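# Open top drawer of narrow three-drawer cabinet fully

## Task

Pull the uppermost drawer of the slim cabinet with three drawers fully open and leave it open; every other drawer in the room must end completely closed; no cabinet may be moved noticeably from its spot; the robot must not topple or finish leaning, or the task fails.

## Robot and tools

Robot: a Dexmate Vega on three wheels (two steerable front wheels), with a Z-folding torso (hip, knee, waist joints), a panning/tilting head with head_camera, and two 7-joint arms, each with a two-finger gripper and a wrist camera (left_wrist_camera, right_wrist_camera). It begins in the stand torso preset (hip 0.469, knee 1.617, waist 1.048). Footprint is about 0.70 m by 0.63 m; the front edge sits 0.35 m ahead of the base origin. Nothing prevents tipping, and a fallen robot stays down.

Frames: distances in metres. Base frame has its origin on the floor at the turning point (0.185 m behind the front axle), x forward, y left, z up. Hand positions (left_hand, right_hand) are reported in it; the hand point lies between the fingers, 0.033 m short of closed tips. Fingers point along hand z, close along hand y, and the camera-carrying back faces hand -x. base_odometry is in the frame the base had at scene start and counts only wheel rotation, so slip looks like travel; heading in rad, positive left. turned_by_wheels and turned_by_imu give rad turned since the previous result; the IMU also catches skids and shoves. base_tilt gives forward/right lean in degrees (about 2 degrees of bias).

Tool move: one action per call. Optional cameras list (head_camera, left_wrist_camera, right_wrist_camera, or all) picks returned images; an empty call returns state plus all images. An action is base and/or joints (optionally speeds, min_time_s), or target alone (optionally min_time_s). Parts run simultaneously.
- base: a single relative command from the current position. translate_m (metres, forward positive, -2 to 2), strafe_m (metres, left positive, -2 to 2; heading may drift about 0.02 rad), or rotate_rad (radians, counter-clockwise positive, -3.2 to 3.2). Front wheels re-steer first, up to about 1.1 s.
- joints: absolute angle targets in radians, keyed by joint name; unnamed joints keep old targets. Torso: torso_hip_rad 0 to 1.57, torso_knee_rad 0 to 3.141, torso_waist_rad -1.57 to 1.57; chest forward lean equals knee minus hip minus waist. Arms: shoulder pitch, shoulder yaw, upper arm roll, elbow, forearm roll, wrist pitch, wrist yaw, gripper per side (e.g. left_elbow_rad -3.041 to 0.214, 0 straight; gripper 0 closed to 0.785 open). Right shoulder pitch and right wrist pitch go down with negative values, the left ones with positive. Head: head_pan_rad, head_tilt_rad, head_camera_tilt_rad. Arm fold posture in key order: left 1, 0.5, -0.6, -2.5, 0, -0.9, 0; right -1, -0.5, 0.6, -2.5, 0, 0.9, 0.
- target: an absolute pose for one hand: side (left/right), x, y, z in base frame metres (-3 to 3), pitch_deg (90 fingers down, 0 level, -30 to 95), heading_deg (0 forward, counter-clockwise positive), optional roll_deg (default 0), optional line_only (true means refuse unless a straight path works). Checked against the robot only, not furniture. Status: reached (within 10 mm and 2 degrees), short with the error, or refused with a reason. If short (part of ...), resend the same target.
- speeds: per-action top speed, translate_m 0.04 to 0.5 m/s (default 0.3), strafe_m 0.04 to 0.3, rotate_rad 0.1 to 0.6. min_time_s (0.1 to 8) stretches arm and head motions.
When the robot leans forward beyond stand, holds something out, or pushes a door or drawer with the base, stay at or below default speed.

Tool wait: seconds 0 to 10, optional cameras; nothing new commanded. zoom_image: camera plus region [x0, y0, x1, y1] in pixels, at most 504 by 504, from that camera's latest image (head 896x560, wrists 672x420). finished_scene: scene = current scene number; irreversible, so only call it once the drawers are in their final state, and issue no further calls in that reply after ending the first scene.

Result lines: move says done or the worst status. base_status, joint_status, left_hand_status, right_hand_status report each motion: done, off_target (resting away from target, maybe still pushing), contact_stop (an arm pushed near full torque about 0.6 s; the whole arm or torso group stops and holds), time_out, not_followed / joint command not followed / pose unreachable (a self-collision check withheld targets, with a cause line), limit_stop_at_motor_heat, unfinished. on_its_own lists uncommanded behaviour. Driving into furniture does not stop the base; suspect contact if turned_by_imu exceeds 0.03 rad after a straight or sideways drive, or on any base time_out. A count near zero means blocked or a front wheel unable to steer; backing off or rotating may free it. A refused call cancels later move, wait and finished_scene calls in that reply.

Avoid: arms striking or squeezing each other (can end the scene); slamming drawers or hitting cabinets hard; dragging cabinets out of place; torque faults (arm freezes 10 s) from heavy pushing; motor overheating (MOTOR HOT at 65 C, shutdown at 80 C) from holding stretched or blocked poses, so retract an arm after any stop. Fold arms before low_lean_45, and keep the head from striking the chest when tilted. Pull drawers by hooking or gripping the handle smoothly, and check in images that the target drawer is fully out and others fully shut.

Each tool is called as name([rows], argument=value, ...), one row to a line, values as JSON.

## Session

move(joints={"head_camera_tilt_rad": 0.3}, cameras=["head_camera"])

move(joints={"head_pan_rad": -1.2}, cameras=["head_camera"])

move(joints={"head_pan_rad": -2.4}, cameras=["head_camera"])

move(joints={"head_pan_rad": 2.4}, cameras=["head_camera"])

move(joints={"head_pan_rad": 1.2}, cameras=["head_camera"])

Scene clock: 0.87 s.
Joint torques (N m): left_arm=[5.08 0.87 -1.65 -3.67 0.24 -1.44 -0.14] | right_arm=[-5.84 -1.44 0.78 -1.99 0.26 2.31 -0.16]
Motor temperatures (°C): left_arm=[31 31 31 26 40 35 41] | right_arm=[30 27 33 31 36 36 33]
move: done
base_odometry: x=+0.000 y=+0.000 heading=+0.000
turned_by_wheels: +0.000
turned_by_imu: +0.000
base_tilt: forward=+0.0 right=+0.8
base_status: not commanded
joint_positions: torso_hip_rad=+0.469 torso_knee_rad=+1.617 torso_waist_rad=+1.048 left_shoulder_pitch_rad=+2.189 left_shoulder_yaw_rad=-0.007 left_upper_arm_roll_rad=+0.016 left_elbow_rad=-1.090 left_forearm_roll_rad=+0.013 left_wrist_pitch_rad=-0.515 left_wrist_yaw_rad=+0.020 left_gripper_rad=+0.005 right_shoulder_pitch_rad=-2.209 right_shoulder_yaw_rad=-0.016 right_upper_arm_roll_rad=+0.009 right_elbow_rad=-1.106 right_forearm_roll_rad=-0.010 right_wrist_pitch_rad=+0.494 right_wrist_yaw_rad=-0.018 right_gripper_rad=+0.005 head_pan_rad=+0.000 head_tilt_rad=+0.000 head_camera_tilt_rad=+0.300
joint_status: all done
chest: x=-0.0111 y=+0.0000 z=+1.4155 quat_wxyz=(+0.999, +0.000, +0.050, +0.000) (m; base frame)
left_hand: x=+0.1832 y=+0.2195 z=+0.6290 quat_wxyz=(+0.429, +0.002, +0.903, +0.000) pitch_deg=+39.1 heading_deg=-0.2 roll_deg=+0.1 back=up (m; base frame)
right_hand: x=+0.1700 y=-0.2462 z=+0.6246 quat_wxyz=(+0.418, -0.007, +0.908, -0.015) pitch_deg=+40.6 heading_deg=-1.6 roll_deg=-2.5 back=up (m; base frame)
pictures: head_camera

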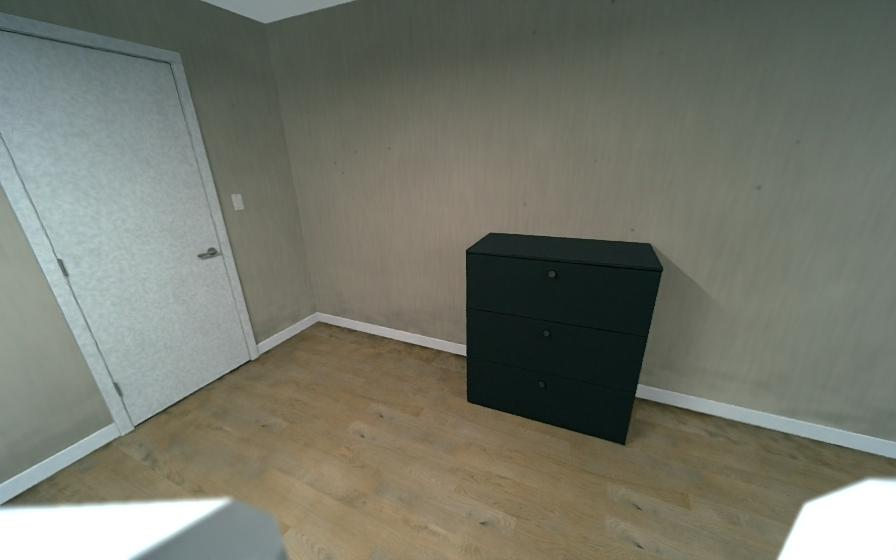

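Scene clock: 2.33 s.
Joint torques (N m): left_arm=[5.74 -0.01 -0.89 -2.44 0.12 -2.29 0.05] | right_arm=[-6.01 -0.12 0.67 -1.95 0.05 2.31 -0.12]
move: done
base_odometry: x=+0.000 y=+0.000 heading=+0.000
turned_by_wheels: +0.000
turned_by_imu: +0.000
base_tilt: forward=+0.1 right=+0.8
base_status: not commanded
joint_positions: torso_hip_rad=+0.469 torso_knee_rad=+1.617 torso_waist_rad=+1.048 left_shoulder_pitch_rad=+2.189 left_shoulder_yaw_rad=-0.007 left_upper_arm_roll_rad=+0.016 left_elbow_rad=-1.090 left_forearm_roll_rad=+0.013 left_wrist_pitch_rad=-0.515 left_wrist_yaw_rad=+0.020 left_gripper_rad=+0.005 right_shoulder_pitch_rad=-2.209 right_shoulder_yaw_rad=-0.016 right_upper_arm_roll_rad=+0.009 right_elbow_rad=-1.106 right_forearm_roll_rad=-0.010 right_wrist_pitch_rad=+0.494 right_wrist_yaw_rad=-0.018 right_gripper_rad=+0.005 head_pan_rad=-1.200 head_tilt_rad=+0.000 head_camera_tilt_rad=+0.300
joint_status: all done
chest: x=-0.0111 y=+0.0000 z=+1.4155 quat_wxyz=(+0.999, +0.000, +0.050, +0.000) (m; base frame)
left_hand: x=+0.1832 y=+0.2195 z=+0.6290 quat_wxyz=(+0.429, +0.002, +0.903, +0.000) pitch_deg=+39.1 heading_deg=-0.2 roll_deg=+0.1 back=up (m; base frame)
right_hand: x=+0.1700 y=-0.2462 z=+0.6246 quat_wxyz=(+0.418, -0.007, +0.908, -0.015) pitch_deg=+40.6 heading_deg=-1.6 roll_deg=-2.5 back=up (m; base frame)
pictures: head_camera

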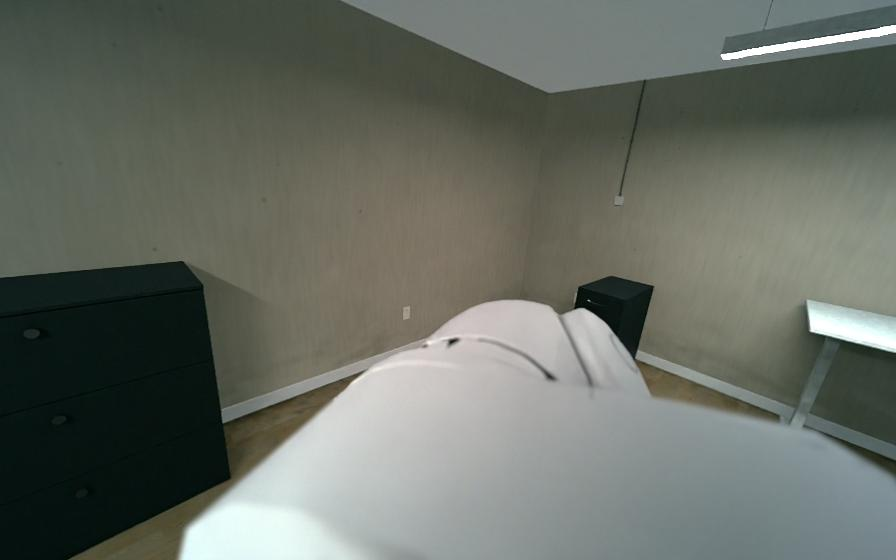

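Scene clock: 3.80 s.
Joint torques (N m): left_arm=[3.96 -1.33 -0.87 -2.86 0.4 -0.84 0.08] | right_arm=[-6.43 -1.78 0.79 -3.08 0.12 2.4 -0.04]
move: done
base_odometry: x=+0.000 y=+0.000 heading=+0.000
turned_by_wheels: +0.000
turned_by_imu: +0.000
base_tilt: forward=+0.1 right=+0.8
base_status: not commanded
joint_positions: torso_hip_rad=+0.469 torso_knee_rad=+1.617 torso_waist_rad=+1.048 left_shoulder_pitch_rad=+2.189 left_shoulder_yaw_rad=-0.007 left_upper_arm_roll_rad=+0.016 left_elbow_rad=-1.090 left_forearm_roll_rad=+0.013 left_wrist_pitch_rad=-0.515 left_wrist_yaw_rad=+0.020 left_gripper_rad=+0.005 right_shoulder_pitch_rad=-2.209 right_shoulder_yaw_rad=-0.016 right_upper_arm_roll_rad=+0.009 right_elbow_rad=-1.106 right_forearm_roll_rad=-0.010 right_wrist_pitch_rad=+0.494 right_wrist_yaw_rad=-0.018 right_gripper_rad=+0.005 head_pan_rad=-2.400 head_tilt_rad=+0.000 head_camera_tilt_rad=+0.300
joint_status: all done
chest: x=-0.0111 y=+0.0000 z=+1.4155 quat_wxyz=(+0.999, +0.000, +0.050, +0.000) (m; base frame)
left_hand: x=+0.1832 y=+0.2195 z=+0.6290 quat_wxyz=(+0.429, +0.002, +0.903, +0.000) pitch_deg=+39.1 heading_deg=-0.2 roll_deg=+0.1 back=up (m; base frame)
right_hand: x=+0.1700 y=-0.2462 z=+0.6246 quat_wxyz=(+0.418, -0.007, +0.908, -0.015) pitch_deg=+40.6 heading_deg=-1.6 roll_deg=-2.5 back=up (m; base frame)
pictures: head_camera

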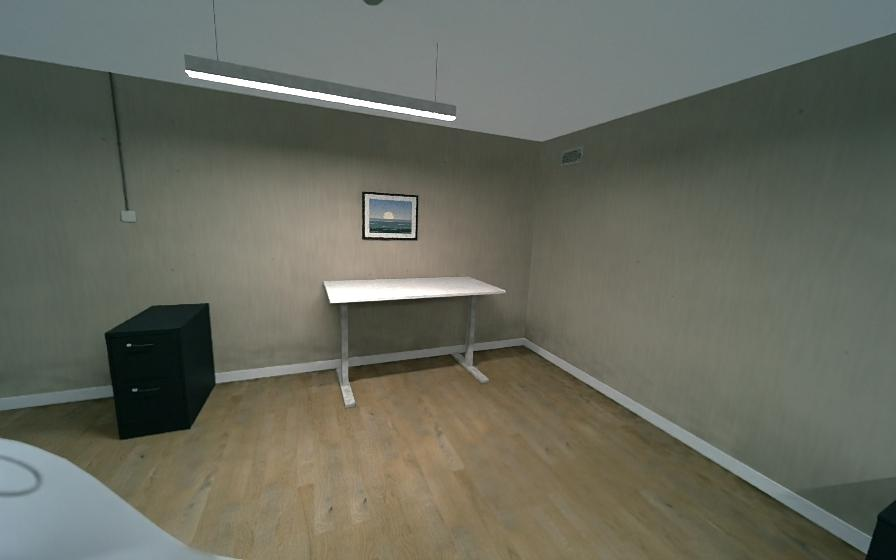

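Scene clock: 7.67 s.
Joint torques (N m): left_arm=[4.42 -0.32 -0.48 -2.17 0.3 -1.94 -0.07] | right_arm=[-5.62 -2.6 0.28 -1.92 0.3 2.46 0]
move: done
base_odometry: x=+0.000 y=+0.000 heading=+0.000
turned_by_wheels: +0.000
turned_by_imu: +0.000
base_tilt: forward=+0.0 right=+0.7
base_status: not commanded
joint_positions: torso_hip_rad=+0.469 torso_knee_rad=+1.617 torso_waist_rad=+1.048 left_shoulder_pitch_rad=+2.189 left_shoulder_yaw_rad=-0.007 left_upper_arm_roll_rad=+0.016 left_elbow_rad=-1.090 left_forearm_roll_rad=+0.013 left_wrist_pitch_rad=-0.515 left_wrist_yaw_rad=+0.020 left_gripper_rad=+0.005 right_shoulder_pitch_rad=-2.209 right_shoulder_yaw_rad=-0.016 right_upper_arm_roll_rad=+0.009 right_elbow_rad=-1.106 right_forearm_roll_rad=-0.010 right_wrist_pitch_rad=+0.494 right_wrist_yaw_rad=-0.018 right_gripper_rad=+0.005 head_pan_rad=+2.400 head_tilt_rad=+0.000 head_camera_tilt_rad=+0.300
joint_status: all done
chest: x=-0.0111 y=+0.0000 z=+1.4155 quat_wxyz=(+0.999, +0.000, +0.050, +0.000) (m; base frame)
left_hand: x=+0.1832 y=+0.2195 z=+0.6290 quat_wxyz=(+0.429, +0.002, +0.903, +0.000) pitch_deg=+39.1 heading_deg=-0.2 roll_deg=+0.1 back=up (m; base frame)
right_hand: x=+0.1700 y=-0.2462 z=+0.6246 quat_wxyz=(+0.418, -0.007, +0.908, -0.015) pitch_deg=+40.6 heading_deg=-1.6 roll_deg=-2.5 back=up (m; base frame)
pictures: head_camera

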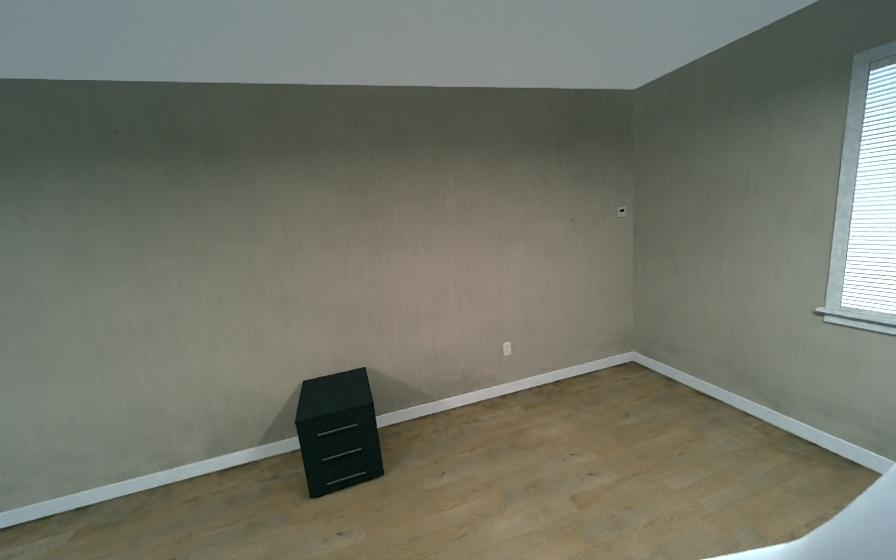

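Scene clock: 9.13 s.
Joint torques (N m): left_arm=[4.93 -1.17 -0.98 -2 0.17 -1.55 -0.05] | right_arm=[-5.2 -0.11 0.67 -1.31 0.15 1.83 -0.12]
move: done
base_odometry: x=+0.000 y=+0.000 heading=+0.000
turned_by_wheels: +0.000
turned_by_imu: +0.000
base_tilt: forward=+0.1 right=+0.8
base_status: not commanded
joint_positions: torso_hip_rad=+0.469 torso_knee_rad=+1.617 torso_waist_rad=+1.048 left_shoulder_pitch_rad=+2.189 left_shoulder_yaw_rad=-0.007 left_upper_arm_roll_rad=+0.016 left_elbow_rad=-1.090 left_forearm_roll_rad=+0.013 left_wrist_pitch_rad=-0.515 left_wrist_yaw_rad=+0.020 left_gripper_rad=+0.005 right_shoulder_pitch_rad=-2.209 right_shoulder_yaw_rad=-0.016 right_upper_arm_roll_rad=+0.009 right_elbow_rad=-1.106 right_forearm_roll_rad=-0.010 right_wrist_pitch_rad=+0.494 right_wrist_yaw_rad=-0.018 right_gripper_rad=+0.005 head_pan_rad=+1.200 head_tilt_rad=+0.000 head_camera_tilt_rad=+0.300
joint_status: all done
chest: x=-0.0111 y=+0.0000 z=+1.4155 quat_wxyz=(+0.999, +0.000, +0.050, +0.000) (m; base frame)
left_hand: x=+0.1832 y=+0.2195 z=+0.6290 quat_wxyz=(+0.429, +0.002, +0.903, +0.000) pitch_deg=+39.1 heading_deg=-0.2 roll_deg=+0.1 back=up (m; base frame)
right_hand: x=+0.1700 y=-0.2462 z=+0.6246 quat_wxyz=(+0.418, -0.007, +0.908, -0.015) pitch_deg=+40.6 heading_deg=-1.6 roll_deg=-2.5 back=up (m; base frame)
pictures: head_camera

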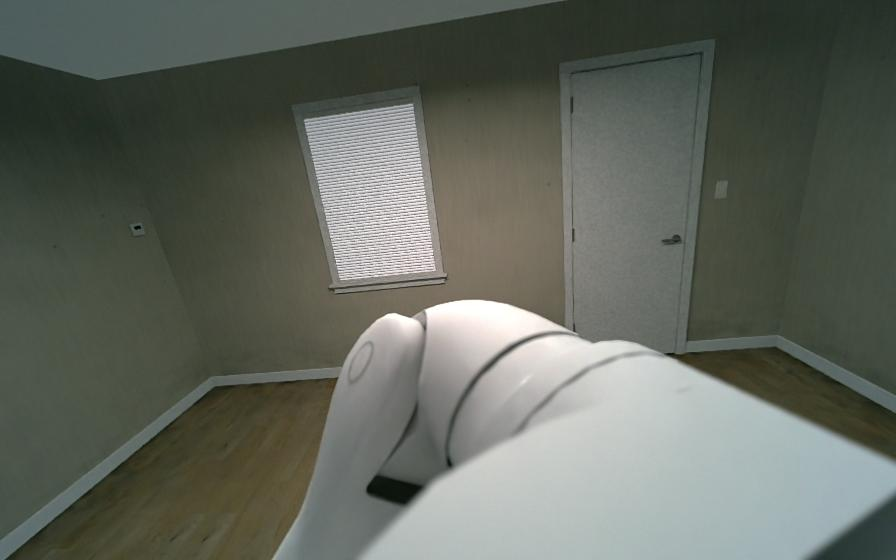

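move(base={"rotate_rad": 2.74}, joints={"left_shoulder_pitch_rad": 1.0, "left_shoulder_yaw_rad": -0.067, "left_upper_arm_roll_rad": -0.324, "left_elbow_rad": -1.2, "left_forearm_roll_rad": -1.381, "left_wrist_pitch_rad": 0.272, "left_wrist_yaw_rad": -0.632, "right_shoulder_pitch_rad": -1.3, "right_elbow_rad": -2.2, "right_wrist_pitch_rad": 0.0, "head_pan_rad": 0, "head_camera_tilt_rad": 0.3}, cameras=["head_camera"])

Scene clock: 18.27 s.
Joint torques (N m): left_arm=[-30.36 -0.83 -1.37 -7.23 -0.86 -0.2 -1.3] | right_arm=[28.45 -1.67 1.09 -7.23 0.14 1.14 -0.22]
move: done
base_odometry: x=+0.003 y=+0.000 heading=+2.748
turned_by_wheels: +2.748
turned_by_imu: +2.733
base_tilt: forward=+0.0 right=+0.8
base_status: done
joint_positions: torso_hip_rad=+0.469 torso_knee_rad=+1.617 torso_waist_rad=+1.048 left_shoulder_pitch_rad=+1.002 left_shoulder_yaw_rad=-0.067 left_upper_arm_roll_rad=-0.323 left_elbow_rad=-1.200 left_forearm_roll_rad=-1.379 left_wrist_pitch_rad=+0.270 left_wrist_yaw_rad=-0.631 left_gripper_rad=+0.005 right_shoulder_pitch_rad=-1.301 right_shoulder_yaw_rad=-0.016 right_upper_arm_roll_rad=+0.009 right_elbow_rad=-2.200 right_forearm_roll_rad=-0.010 right_wrist_pitch_rad=+0.000 right_wrist_yaw_rad=-0.018 right_gripper_rad=+0.005 head_pan_rad=+0.000 head_tilt_rad=+0.000 head_camera_tilt_rad=+0.300
joint_status: all done
chest: x=-0.0111 y=+0.0000 z=+1.4155 quat_wxyz=(+0.999, +0.000, +0.050, +0.000) (m; base frame)
left_hand: x=+0.7577 y=+0.2959 z=+1.3399 quat_wxyz=(+0.642, -0.300, +0.303, -0.637) pitch_deg=-39.5 heading_deg=-0.1 roll_deg=-89.5 (m; base frame)
right_hand: x=+0.5866 y=-0.2394 z=+1.5517 quat_wxyz=(+0.926, +0.002, +0.376, -0.016) pitch_deg=-45.8 heading_deg=-1.3 roll_deg=-0.7 back=up (m; base frame)
pictures: head_camera

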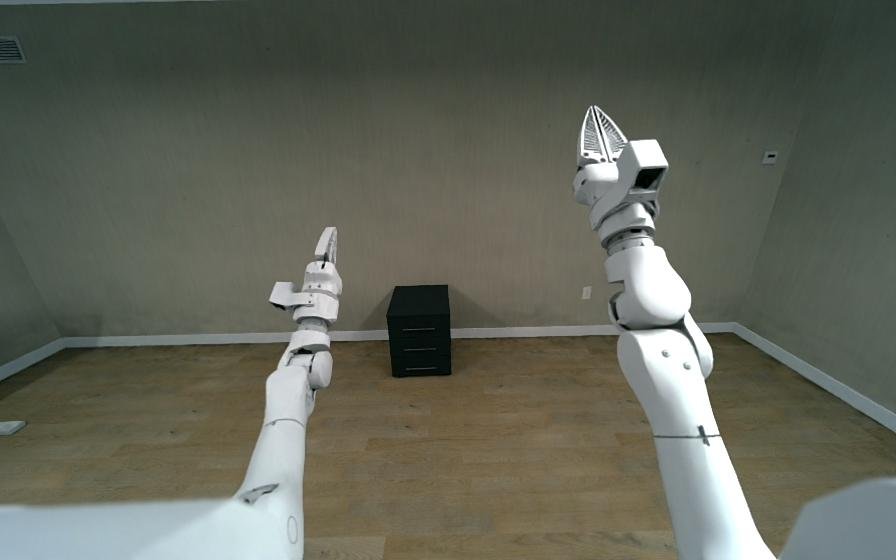

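move(base={"rotate_rad": 0.04}, cameras=[])

move(base={"translate_m": 1.0}, joints={"torso_hip_rad": 0.0, "torso_knee_rad": 0.4, "torso_waist_rad": -0.4, "head_camera_tilt_rad": -0.1, "left_gripper_rad": 0.4}, cameras=["head_camera", "left_wrist_camera"])

move(target={"side": "left", "x": 0.645, "y": 0.15, "z": 0.438, "pitch_deg": 0, "heading_deg": 0, "roll_deg": -90}, cameras=["head_camera", "left_wrist_camera"])

Scene clock: 20.07 s.
Joint torques (N m): left_arm=[-30.67 -0.14 -0.86 -7.29 -0.56 0.44 -0.96] | right_arm=[28.53 -1.91 0.8 -6.04 0.13 1.54 -0.01]
move: done
base_odometry: x=+0.003 y=+0.000 heading=+2.788
turned_by_wheels: +0.040
turned_by_imu: +0.039
base_tilt: forward=+0.1 right=+0.8
base_status: done
joint_positions: torso_hip_rad=+0.469 torso_knee_rad=+1.617 torso_waist_rad=+1.048 left_shoulder_pitch_rad=+1.000 left_shoulder_yaw_rad=-0.067 left_upper_arm_roll_rad=-0.324 left_elbow_rad=-1.200 left_forearm_roll_rad=-1.381 left_wrist_pitch_rad=+0.272 left_wrist_yaw_rad=-0.632 left_gripper_rad=+0.005 right_shoulder_pitch_rad=-1.300 right_shoulder_yaw_rad=-0.016 right_upper_arm_roll_rad=+0.009 right_elbow_rad=-2.200 right_forearm_roll_rad=-0.010 right_wrist_pitch_rad=+0.000 right_wrist_yaw_rad=-0.018 right_gripper_rad=+0.005 head_pan_rad=+0.000 head_tilt_rad=+0.000 head_camera_tilt_rad=+0.300
joint_status: not commanded
chest: x=-0.0111 y=+0.0000 z=+1.4155 quat_wxyz=(+0.999, +0.000, +0.050, +0.000) (m; base frame)
left_hand: x=+0.7574 y=+0.2962 z=+1.3420 quat_wxyz=(+0.642, -0.300, +0.301, -0.638) pitch_deg=-39.7 heading_deg=+0.0 roll_deg=-89.7 (m; base frame)
right_hand: x=+0.5865 y=-0.2394 z=+1.5519 quat_wxyz=(+0.926, +0.002, +0.376, -0.016) pitch_deg=-45.8 heading_deg=-1.3 roll_deg=-0.7 back=up (m; base frame)
pictures: none
No camera images: "cameras" was empty.

Scene clock: 26.70 s.
Joint torques (N m): left_arm=[-13.92 -1 -2.97 -6.21 -0.52 -0.16 -1.32] | right_arm=[15.68 -1.09 0.87 -7.81 0.19 2.47 0.04]
move: done
base_odometry: x=-0.935 y=+0.345 heading=+2.789
turned_by_wheels: +0.001
turned_by_imu: +0.000
base_tilt: forward=+0.1 right=+0.7
base_status: done
joint_positions: torso_hip_rad=+0.001 torso_knee_rad=+0.400 torso_waist_rad=-0.400 left_shoulder_pitch_rad=+1.000 left_shoulder_yaw_rad=-0.067 left_upper_arm_roll_rad=-0.324 left_elbow_rad=-1.200 left_forearm_roll_rad=-1.381 left_wrist_pitch_rad=+0.272 left_wrist_yaw_rad=-0.632 left_gripper_rad=+0.400 right_shoulder_pitch_rad=-1.300 right_shoulder_yaw_rad=-0.016 right_upper_arm_roll_rad=+0.009 right_elbow_rad=-2.200 right_forearm_roll_rad=-0.010 right_wrist_pitch_rad=+0.000 right_wrist_yaw_rad=-0.018 right_gripper_rad=+0.005 head_pan_rad=+0.000 head_tilt_rad=+0.000 head_camera_tilt_rad=-0.100
joint_status: all done
chest: x=+0.1019 y=+0.0000 z=+0.9863 quat_wxyz=(+0.921, +0.000, +0.389, +0.000) (m; base frame)
left_hand: x=+0.6427 y=+0.2962 z=+0.4353 quat_wxyz=(+0.500, -0.500, +0.503, -0.497) pitch_deg=+0.3 heading_deg=+0.0 roll_deg=-89.7 (m; base frame)
right_hand: x=+0.6470 y=-0.2394 z=+0.7059 quat_wxyz=(+0.741, -0.004, +0.671, -0.016) pitch_deg=-5.7 heading_deg=-0.9 roll_deg=-1.5 back=up (m; base frame)
pictures: head_camera, left_wrist_camera

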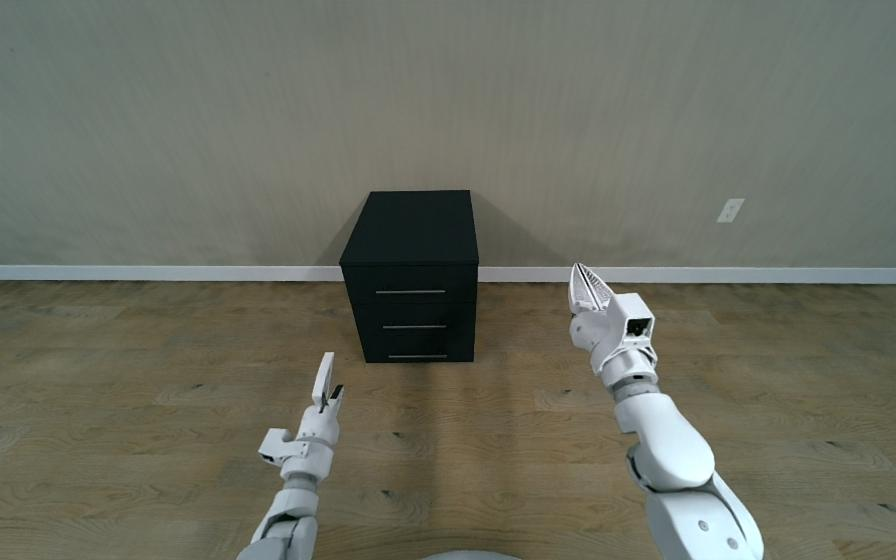

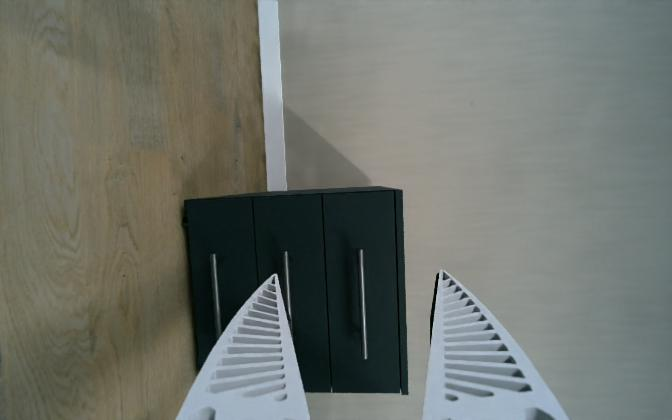

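Scene clock: 32.83 s.
Joint torques (N m): left_arm=[-17.58 1.95 -1.82 -3.56 1.5 -0.55 -1.23] | right_arm=[15.91 -1.85 0.69 -8.04 0.04 2.49 -0.17]
move: done
base_odometry: x=-0.935 y=+0.345 heading=+2.789
turned_by_wheels: +0.000
turned_by_imu: +0.000
base_tilt: forward=+0.1 right=+0.8
base_status: not commanded
joint_positions: torso_hip_rad=+0.001 torso_knee_rad=+0.400 torso_waist_rad=-0.400 left_shoulder_pitch_rad=+0.675 left_shoulder_yaw_rad=+0.446 left_upper_arm_roll_rad=+1.114 left_elbow_rad=-1.281 left_forearm_roll_rad=-2.591 left_wrist_pitch_rad=-0.710 left_wrist_yaw_rad=-0.885 left_gripper_rad=+0.400 right_shoulder_pitch_rad=-1.300 right_shoulder_yaw_rad=-0.016 right_upper_arm_roll_rad=+0.009 right_elbow_rad=-2.200 right_forearm_roll_rad=-0.010 right_wrist_pitch_rad=+0.000 right_wrist_yaw_rad=-0.018 right_gripper_rad=+0.005 head_pan_rad=+0.000 head_tilt_rad=+0.000 head_camera_tilt_rad=-0.100
joint_status: not commanded
chest: x=+0.1019 y=+0.0000 z=+0.9863 quat_wxyz=(+0.921, +0.000, +0.389, +0.000) (m; base frame)
left_hand: x=+0.6456 y=+0.1498 z=+0.4388 quat_wxyz=(+0.500, -0.500, +0.499, -0.501) pitch_deg=-0.1 heading_deg=+0.0 roll_deg=+89.9 (m; base frame)
left_hand_status: reached (checked arc [the straight line was blocked; over the whole arc the hand travels 0.35 m to end 0.15 m from its start, up to 0.14 m off the straight line; left_upper_arm_roll_rad turns most, 1.44 rad; on the way or at its end the hand turns up to 16 deg from its attitude at the start], planned for 4.8 s): 1 mm and 0.2 deg off.
right_hand: x=+0.6470 y=-0.2394 z=+0.7059 quat_wxyz=(+0.741, -0.004, +0.671, -0.016) pitch_deg=-5.7 heading_deg=-0.9 roll_deg=-1.5 back=up (m; base frame)
pictures: head_camera, left_wrist_camera

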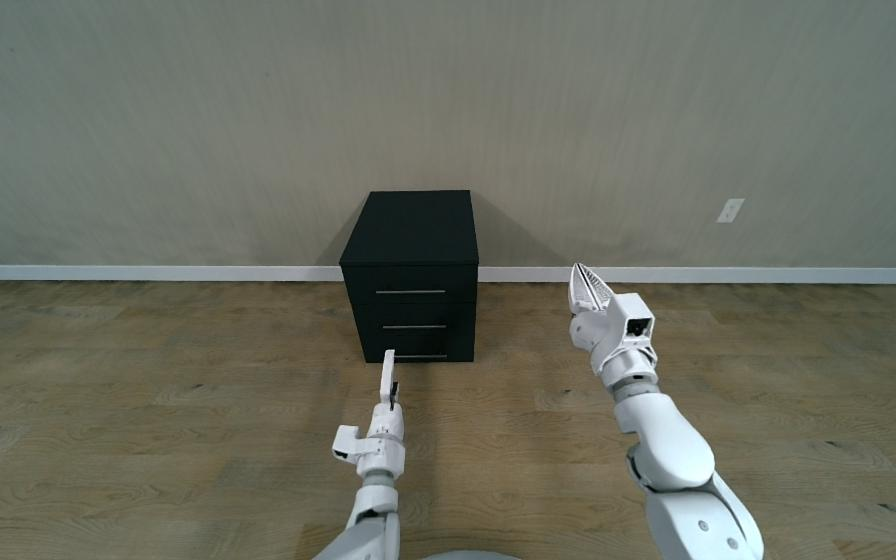

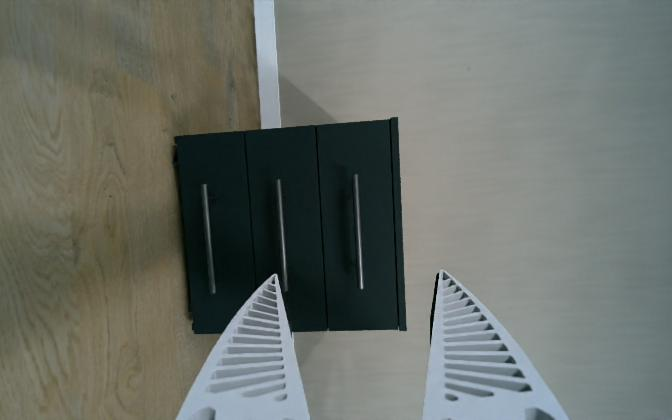

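move(target={"side": "left", "x": 0.65, "y": 0.12, "z": 0.443, "pitch_deg": 0, "heading_deg": 0, "roll_deg": -90, "line_only": true}, cameras=[])

move(base={"translate_m": 0.25}, cameras=["head_camera", "left_wrist_camera"])

Scene clock: 33.63 s.
Joint torques (N m): left_arm=[-17.22 2.42 -1.73 -4.3 1.35 -0.28 -1.34] | right_arm=[14.8 -1.35 0.79 -7.65 0.12 2.26 -0.14]
move: refused
base_odometry: x=-0.935 y=+0.345 heading=+2.789
turned_by_wheels: +0.000
turned_by_imu: +0.000
base_tilt: forward=+0.1 right=+0.7
base_status: not commanded
joint_positions: torso_hip_rad=+0.001 torso_knee_rad=+0.400 torso_waist_rad=-0.400 left_shoulder_pitch_rad=+0.674 left_shoulder_yaw_rad=+0.447 left_upper_arm_roll_rad=+1.118 left_elbow_rad=-1.281 left_forearm_roll_rad=-2.593 left_wrist_pitch_rad=-0.712 left_wrist_yaw_rad=-0.886 left_gripper_rad=+0.400 right_shoulder_pitch_rad=-1.300 right_shoulder_yaw_rad=-0.016 right_upper_arm_roll_rad=+0.009 right_elbow_rad=-2.200 right_forearm_roll_rad=-0.010 right_wrist_pitch_rad=+0.000 right_wrist_yaw_rad=-0.018 right_gripper_rad=+0.005 head_pan_rad=+0.000 head_tilt_rad=+0.000 head_camera_tilt_rad=-0.100
joint_status: not commanded
chest: x=+0.1019 y=+0.0000 z=+0.9863 quat_wxyz=(+0.921, +0.000, +0.389, +0.000) (m; base frame)
left_hand: x=+0.6450 y=+0.1500 z=+0.4379 quat_wxyz=(+0.500, -0.500, +0.500, -0.500) pitch_deg=+0.0 heading_deg=+0.0 roll_deg=+90.0 (m; base frame)
left_hand_status: refused: neither the straight line nor an arc passes: the line comes too near the robot; the best arc brings the left wrist within 1.9 cm of the torso (limit 2.0). Nothing moved.
right_hand: x=+0.6470 y=-0.2394 z=+0.7059 quat_wxyz=(+0.741, -0.004, +0.671, -0.016) pitch_deg=-5.7 heading_deg=-0.9 roll_deg=-1.5 back=up (m; base frame)
pictures: none
No camera images: "cameras" was empty.

not run: a stop came earlier in this reply.

move(base={"strafe_m": -0.04}, cameras=[])

move(base={"translate_m": 0.25}, cameras=["head_camera", "left_wrist_camera"])

Scene clock: 35.90 s.
Joint torques (N m): left_arm=[-17.01 1.22 -2.51 -5.5 1.41 -0.05 -1.39] | right_arm=[16.96 -1.85 0.48 -8.06 0.24 2.73 0]
move: done
base_odometry: x=-0.922 y=+0.383 heading=+2.789
turned_by_wheels: +0.000
turned_by_imu: +0.004
base_tilt: forward=+0.1 right=+0.8
base_status: done
joint_positions: torso_hip_rad=+0.001 torso_knee_rad=+0.400 torso_waist_rad=-0.400 left_shoulder_pitch_rad=+0.674 left_shoulder_yaw_rad=+0.447 left_upper_arm_roll_rad=+1.118 left_elbow_rad=-1.281 left_forearm_roll_rad=-2.594 left_wrist_pitch_rad=-0.712 left_wrist_yaw_rad=-0.886 left_gripper_rad=+0.400 right_shoulder_pitch_rad=-1.300 right_shoulder_yaw_rad=-0.016 right_upper_arm_roll_rad=+0.009 right_elbow_rad=-2.200 right_forearm_roll_rad=-0.010 right_wrist_pitch_rad=+0.000 right_wrist_yaw_rad=-0.018 right_gripper_rad=+0.005 head_pan_rad=+0.000 head_tilt_rad=+0.000 head_camera_tilt_rad=-0.100
joint_status: not commanded
chest: x=+0.1019 y=+0.0000 z=+0.9863 quat_wxyz=(+0.921, +0.000, +0.389, +0.000) (m; base frame)
left_hand: x=+0.6449 y=+0.1500 z=+0.4378 quat_wxyz=(+0.500, -0.500, +0.500, -0.500) pitch_deg=+0.0 heading_deg=+0.0 roll_deg=+90.0 (m; base frame)
right_hand: x=+0.6470 y=-0.2394 z=+0.7059 quat_wxyz=(+0.741, -0.004, +0.671, -0.016) pitch_deg=-5.7 heading_deg=-0.9 roll_deg=-1.5 back=up (m; base frame)
pictures: none
No camera images: "cameras" was empty.

Scene clock: 38.73 s.
Joint torques (N m): left_arm=[-15.65 2.39 -2.78 -4.22 1.53 0 -1.45] | right_arm=[15.69 -2.17 1.16 -8.09 0.01 2.64 -0.25]
move: done
base_odometry: x=-1.156 y=+0.469 heading=+2.789
turned_by_wheels: +0.000
turned_by_imu: -0.004
base_tilt: forward=+0.1 right=+0.8
base_status: done
joint_positions: torso_hip_rad=+0.001 torso_knee_rad=+0.400 torso_waist_rad=-0.400 left_shoulder_pitch_rad=+0.674 left_shoulder_yaw_rad=+0.447 left_upper_arm_roll_rad=+1.118 left_elbow_rad=-1.281 left_forearm_roll_rad=-2.594 left_wrist_pitch_rad=-0.712 left_wrist_yaw_rad=-0.886 left_gripper_rad=+0.400 right_shoulder_pitch_rad=-1.300 right_shoulder_yaw_rad=-0.016 right_upper_arm_roll_rad=+0.009 right_elbow_rad=-2.200 right_forearm_roll_rad=-0.010 right_wrist_pitch_rad=+0.000 right_wrist_yaw_rad=-0.018 right_gripper_rad=+0.005 head_pan_rad=+0.000 head_tilt_rad=+0.000 head_camera_tilt_rad=-0.100
joint_status: not commanded
chest: x=+0.1019 y=+0.0000 z=+0.9863 quat_wxyz=(+0.921, +0.000, +0.389, +0.000) (m; base frame)
left_hand: x=+0.6449 y=+0.1500 z=+0.4378 quat_wxyz=(+0.500, -0.500, +0.500, -0.500) pitch_deg=+0.0 heading_deg=+0.0 roll_deg=+90.0 (m; base frame)
right_hand: x=+0.6471 y=-0.2394 z=+0.7059 quat_wxyz=(+0.741, -0.004, +0.671, -0.016) pitch_deg=-5.7 heading_deg=-0.9 roll_deg=-1.5 back=up (m; base frame)
pictures: head_camera, left_wrist_camera

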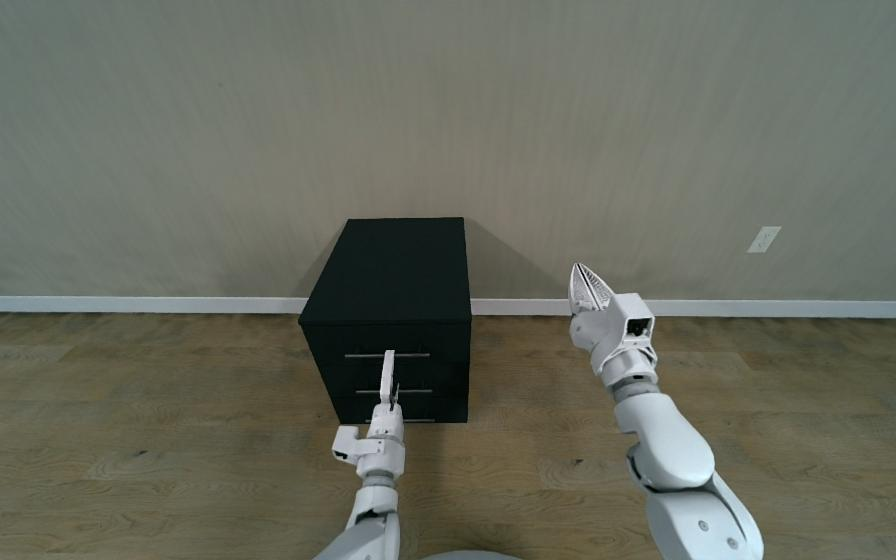

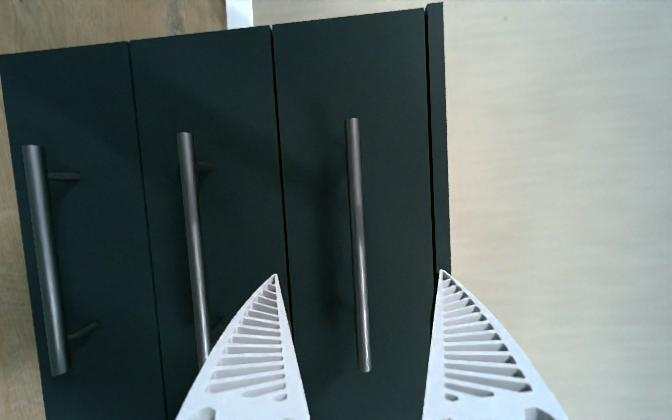

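move(base={"translate_m": 0.08}, speeds={"translate_m": 0.15}, cameras=["left_wrist_camera"])

move(joints={"left_gripper_rad": 0.0}, cameras=["left_wrist_camera"])

Scene clock: 40.60 s.
Joint torques (N m): left_arm=[-17.96 2.49 -8.89 -5.21 1.85 -0.1 -1.13] | right_arm=[16.11 -1.36 0.8 -8.32 0.21 2.55 -0.02]
move: done
base_odometry: x=-1.231 y=+0.497 heading=+2.789
turned_by_wheels: +0.000
turned_by_imu: +0.000
base_tilt: forward=+0.1 right=+0.8
base_status: done
joint_positions: torso_hip_rad=+0.001 torso_knee_rad=+0.400 torso_waist_rad=-0.400 left_shoulder_pitch_rad=+0.674 left_shoulder_yaw_rad=+0.447 left_upper_arm_roll_rad=+1.119 left_elbow_rad=-1.281 left_forearm_roll_rad=-2.594 left_wrist_pitch_rad=-0.712 left_wrist_yaw_rad=-0.886 left_gripper_rad=+0.400 right_shoulder_pitch_rad=-1.300 right_shoulder_yaw_rad=-0.016 right_upper_arm_roll_rad=+0.009 right_elbow_rad=-2.200 right_forearm_roll_rad=-0.010 right_wrist_pitch_rad=+0.000 right_wrist_yaw_rad=-0.018 right_gripper_rad=+0.005 head_pan_rad=+0.000 head_tilt_rad=+0.000 head_camera_tilt_rad=-0.100
joint_status: not commanded
chest: x=+0.1019 y=+0.0000 z=+0.9863 quat_wxyz=(+0.921, +0.000, +0.389, +0.000) (m; base frame)
left_hand: x=+0.6447 y=+0.1499 z=+0.4376 quat_wxyz=(+0.500, -0.500, +0.500, -0.500) pitch_deg=+0.0 heading_deg=+0.0 roll_deg=+90.0 (m; base frame)
right_hand: x=+0.6470 y=-0.2394 z=+0.7059 quat_wxyz=(+0.741, -0.004, +0.671, -0.016) pitch_deg=-5.7 heading_deg=-0.9 roll_deg=-1.5 back=up (m; base frame)
pictures: left_wrist_camera

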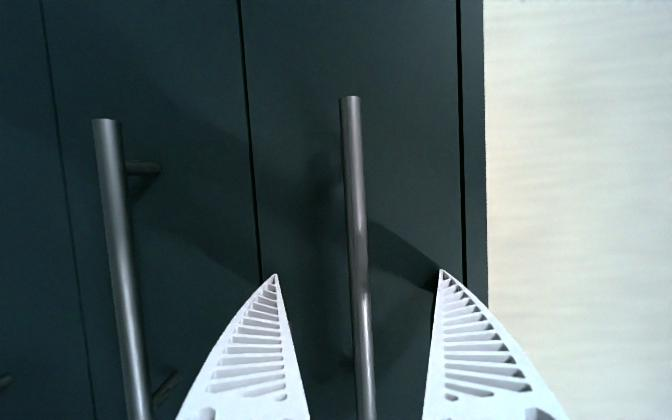

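Scene clock: 41.57 s.
Joint torques (N m): left_arm=[-32.78 1.84 -13.96 -5.46 3.48 0.42 -1.32] | right_arm=[15.08 -2.21 0.73 -6.94 0.12 2.3 -0.05]
move: done
base_odometry: x=-1.231 y=+0.497 heading=+2.789
turned_by_wheels: +0.000
turned_by_imu: +0.000
base_tilt: forward=+0.1 right=+0.8
base_status: not commanded
joint_positions: torso_hip_rad=+0.001 torso_knee_rad=+0.400 torso_waist_rad=-0.400 left_shoulder_pitch_rad=+0.674 left_shoulder_yaw_rad=+0.447 left_upper_arm_roll_rad=+1.119 left_elbow_rad=-1.281 left_forearm_roll_rad=-2.594 left_wrist_pitch_rad=-0.712 left_wrist_yaw_rad=-0.886 left_gripper_rad=+0.000 right_shoulder_pitch_rad=-1.300 right_shoulder_yaw_rad=-0.016 right_upper_arm_roll_rad=+0.009 right_elbow_rad=-2.200 right_forearm_roll_rad=-0.010 right_wrist_pitch_rad=+0.000 right_wrist_yaw_rad=-0.018 right_gripper_rad=+0.005 head_pan_rad=+0.000 head_tilt_rad=+0.000 head_camera_tilt_rad=-0.100
joint_status: all done
chest: x=+0.1019 y=+0.0000 z=+0.9863 quat_wxyz=(+0.921, +0.000, +0.389, +0.000) (m; base frame)
left_hand: x=+0.6443 y=+0.1498 z=+0.4371 quat_wxyz=(+0.499, -0.500, +0.501, -0.500) pitch_deg=+0.1 heading_deg=+0.0 roll_deg=+90.0 (m; base frame)
right_hand: x=+0.6470 y=-0.2394 z=+0.7059 quat_wxyz=(+0.741, -0.004, +0.671, -0.016) pitch_deg=-5.7 heading_deg=-0.9 roll_deg=-1.5 back=up (m; base frame)
pictures: left_wrist_camera

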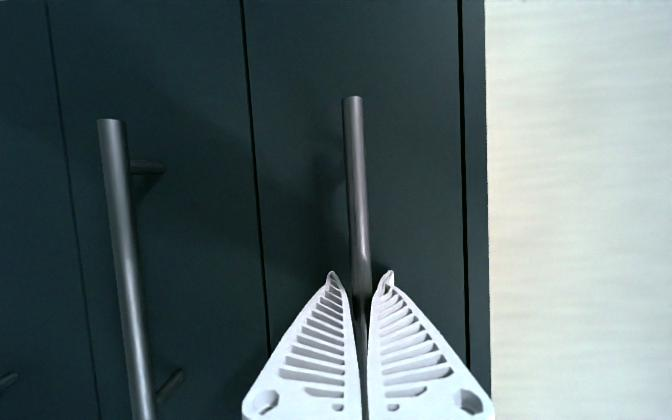

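move(base={"translate_m": -0.3}, speeds={"translate_m": 0.12}, cameras=["head_camera", "left_wrist_camera"])

Scene clock: 45.53 s.
Joint torques (N m): left_arm=[-7.62 1.13 -2.84 -4.49 2.1 1.2 -0.55] | right_arm=[15.4 -0.72 0.3 -8.36 0.13 2.66 -0.04]
move: done
base_odometry: x=-0.950 y=+0.393 heading=+2.789
turned_by_wheels: +0.000
turned_by_imu: +0.000
base_tilt: forward=+0.1 right=+0.8
base_status: done
joint_positions: torso_hip_rad=+0.001 torso_knee_rad=+0.400 torso_waist_rad=-0.400 left_shoulder_pitch_rad=+0.673 left_shoulder_yaw_rad=+0.447 left_upper_arm_roll_rad=+1.118 left_elbow_rad=-1.281 left_forearm_roll_rad=-2.594 left_wrist_pitch_rad=-0.713 left_wrist_yaw_rad=-0.886 left_gripper_rad=+0.000 right_shoulder_pitch_rad=-1.300 right_shoulder_yaw_rad=-0.016 right_upper_arm_roll_rad=+0.009 right_elbow_rad=-2.200 right_forearm_roll_rad=-0.010 right_wrist_pitch_rad=+0.000 right_wrist_yaw_rad=-0.018 right_gripper_rad=+0.005 head_pan_rad=+0.000 head_tilt_rad=+0.000 head_camera_tilt_rad=-0.100
joint_status: not commanded
chest: x=+0.1019 y=+0.0000 z=+0.9863 quat_wxyz=(+0.921, +0.000, +0.389, +0.000) (m; base frame)
left_hand: x=+0.6450 y=+0.1501 z=+0.4380 quat_wxyz=(+0.500, -0.500, +0.500, -0.500) pitch_deg=+0.0 heading_deg=+0.0 roll_deg=-90.0 (m; base frame)
right_hand: x=+0.6470 y=-0.2394 z=+0.7060 quat_wxyz=(+0.741, -0.004, +0.671, -0.016) pitch_deg=-5.7 heading_deg=-0.9 roll_deg=-1.5 back=up (m; base frame)
pictures: head_camera, left_wrist_camera

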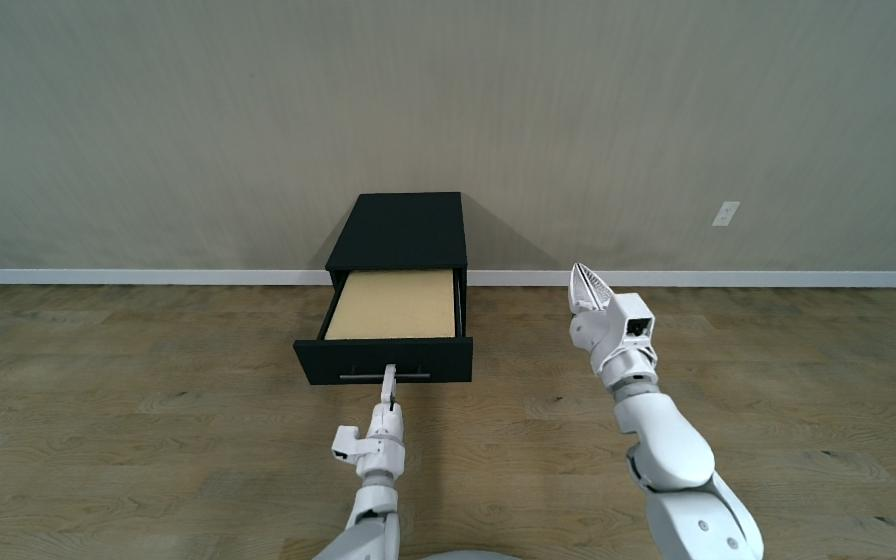

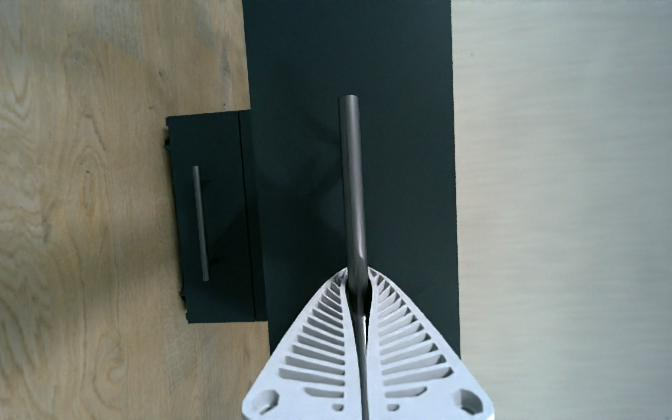

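Good grip. Pull slowly to the end.

move(base={"translate_m": -0.13}, speeds={"translate_m": 0.07}, cameras=["head_camera", "left_wrist_camera"])

Scene clock: 48.37 s.
Joint torques (N m): left_arm=[-8.51 1.5 -2.73 -4.56 1.54 0.26 -0.96] | right_arm=[15.21 -1.7 0.7 -7.98 -0.02 2.86 0.08]
move: done
base_odometry: x=-0.828 y=+0.348 heading=+2.790
turned_by_wheels: +0.001
turned_by_imu: +0.002
base_tilt: forward=+0.1 right=+0.7
base_status: done
joint_positions: torso_hip_rad=+0.001 torso_knee_rad=+0.400 torso_waist_rad=-0.400 left_shoulder_pitch_rad=+0.673 left_shoulder_yaw_rad=+0.447 left_upper_arm_roll_rad=+1.118 left_elbow_rad=-1.281 left_forearm_roll_rad=-2.594 left_wrist_pitch_rad=-0.712 left_wrist_yaw_rad=-0.886 left_gripper_rad=+0.000 right_shoulder_pitch_rad=-1.300 right_shoulder_yaw_rad=-0.016 right_upper_arm_roll_rad=+0.009 right_elbow_rad=-2.200 right_forearm_roll_rad=-0.010 right_wrist_pitch_rad=+0.000 right_wrist_yaw_rad=-0.018 right_gripper_rad=+0.005 head_pan_rad=+0.000 head_tilt_rad=+0.000 head_camera_tilt_rad=-0.100
joint_status: not commanded
chest: x=+0.1019 y=+0.0000 z=+0.9863 quat_wxyz=(+0.921, +0.000, +0.389, +0.000) (m; base frame)
left_hand: x=+0.6451 y=+0.1501 z=+0.4380 quat_wxyz=(+0.500, -0.500, +0.500, -0.500) pitch_deg=+0.0 heading_deg=+0.0 roll_deg=+90.0 (m; base frame)
right_hand: x=+0.6470 y=-0.2394 z=+0.7060 quat_wxyz=(+0.741, -0.004, +0.671, -0.016) pitch_deg=-5.7 heading_deg=-0.9 roll_deg=-1.5 back=up (m; base frame)
pictures: head_camera, left_wrist_camera

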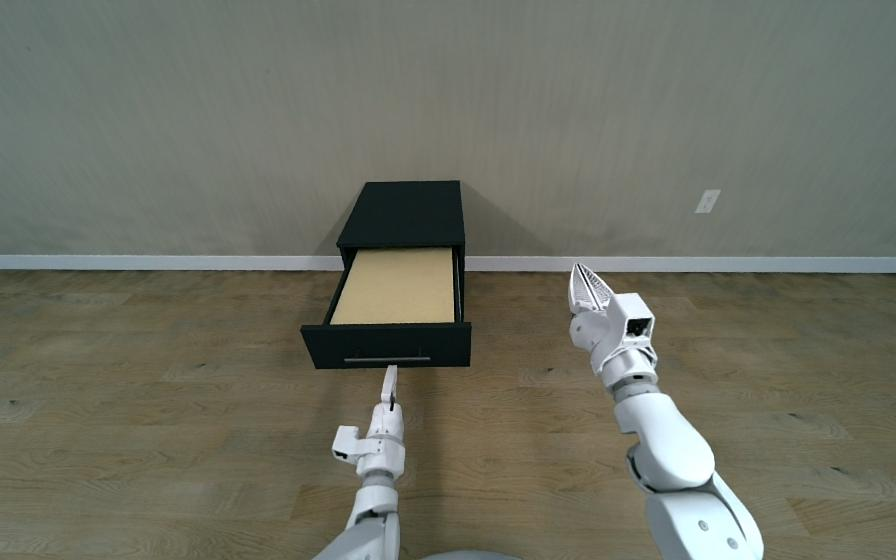

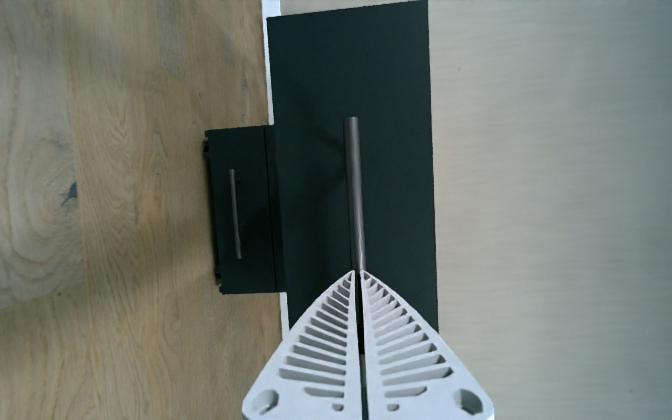

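finished_scene(scene=2)

The scene is finished: the task was done.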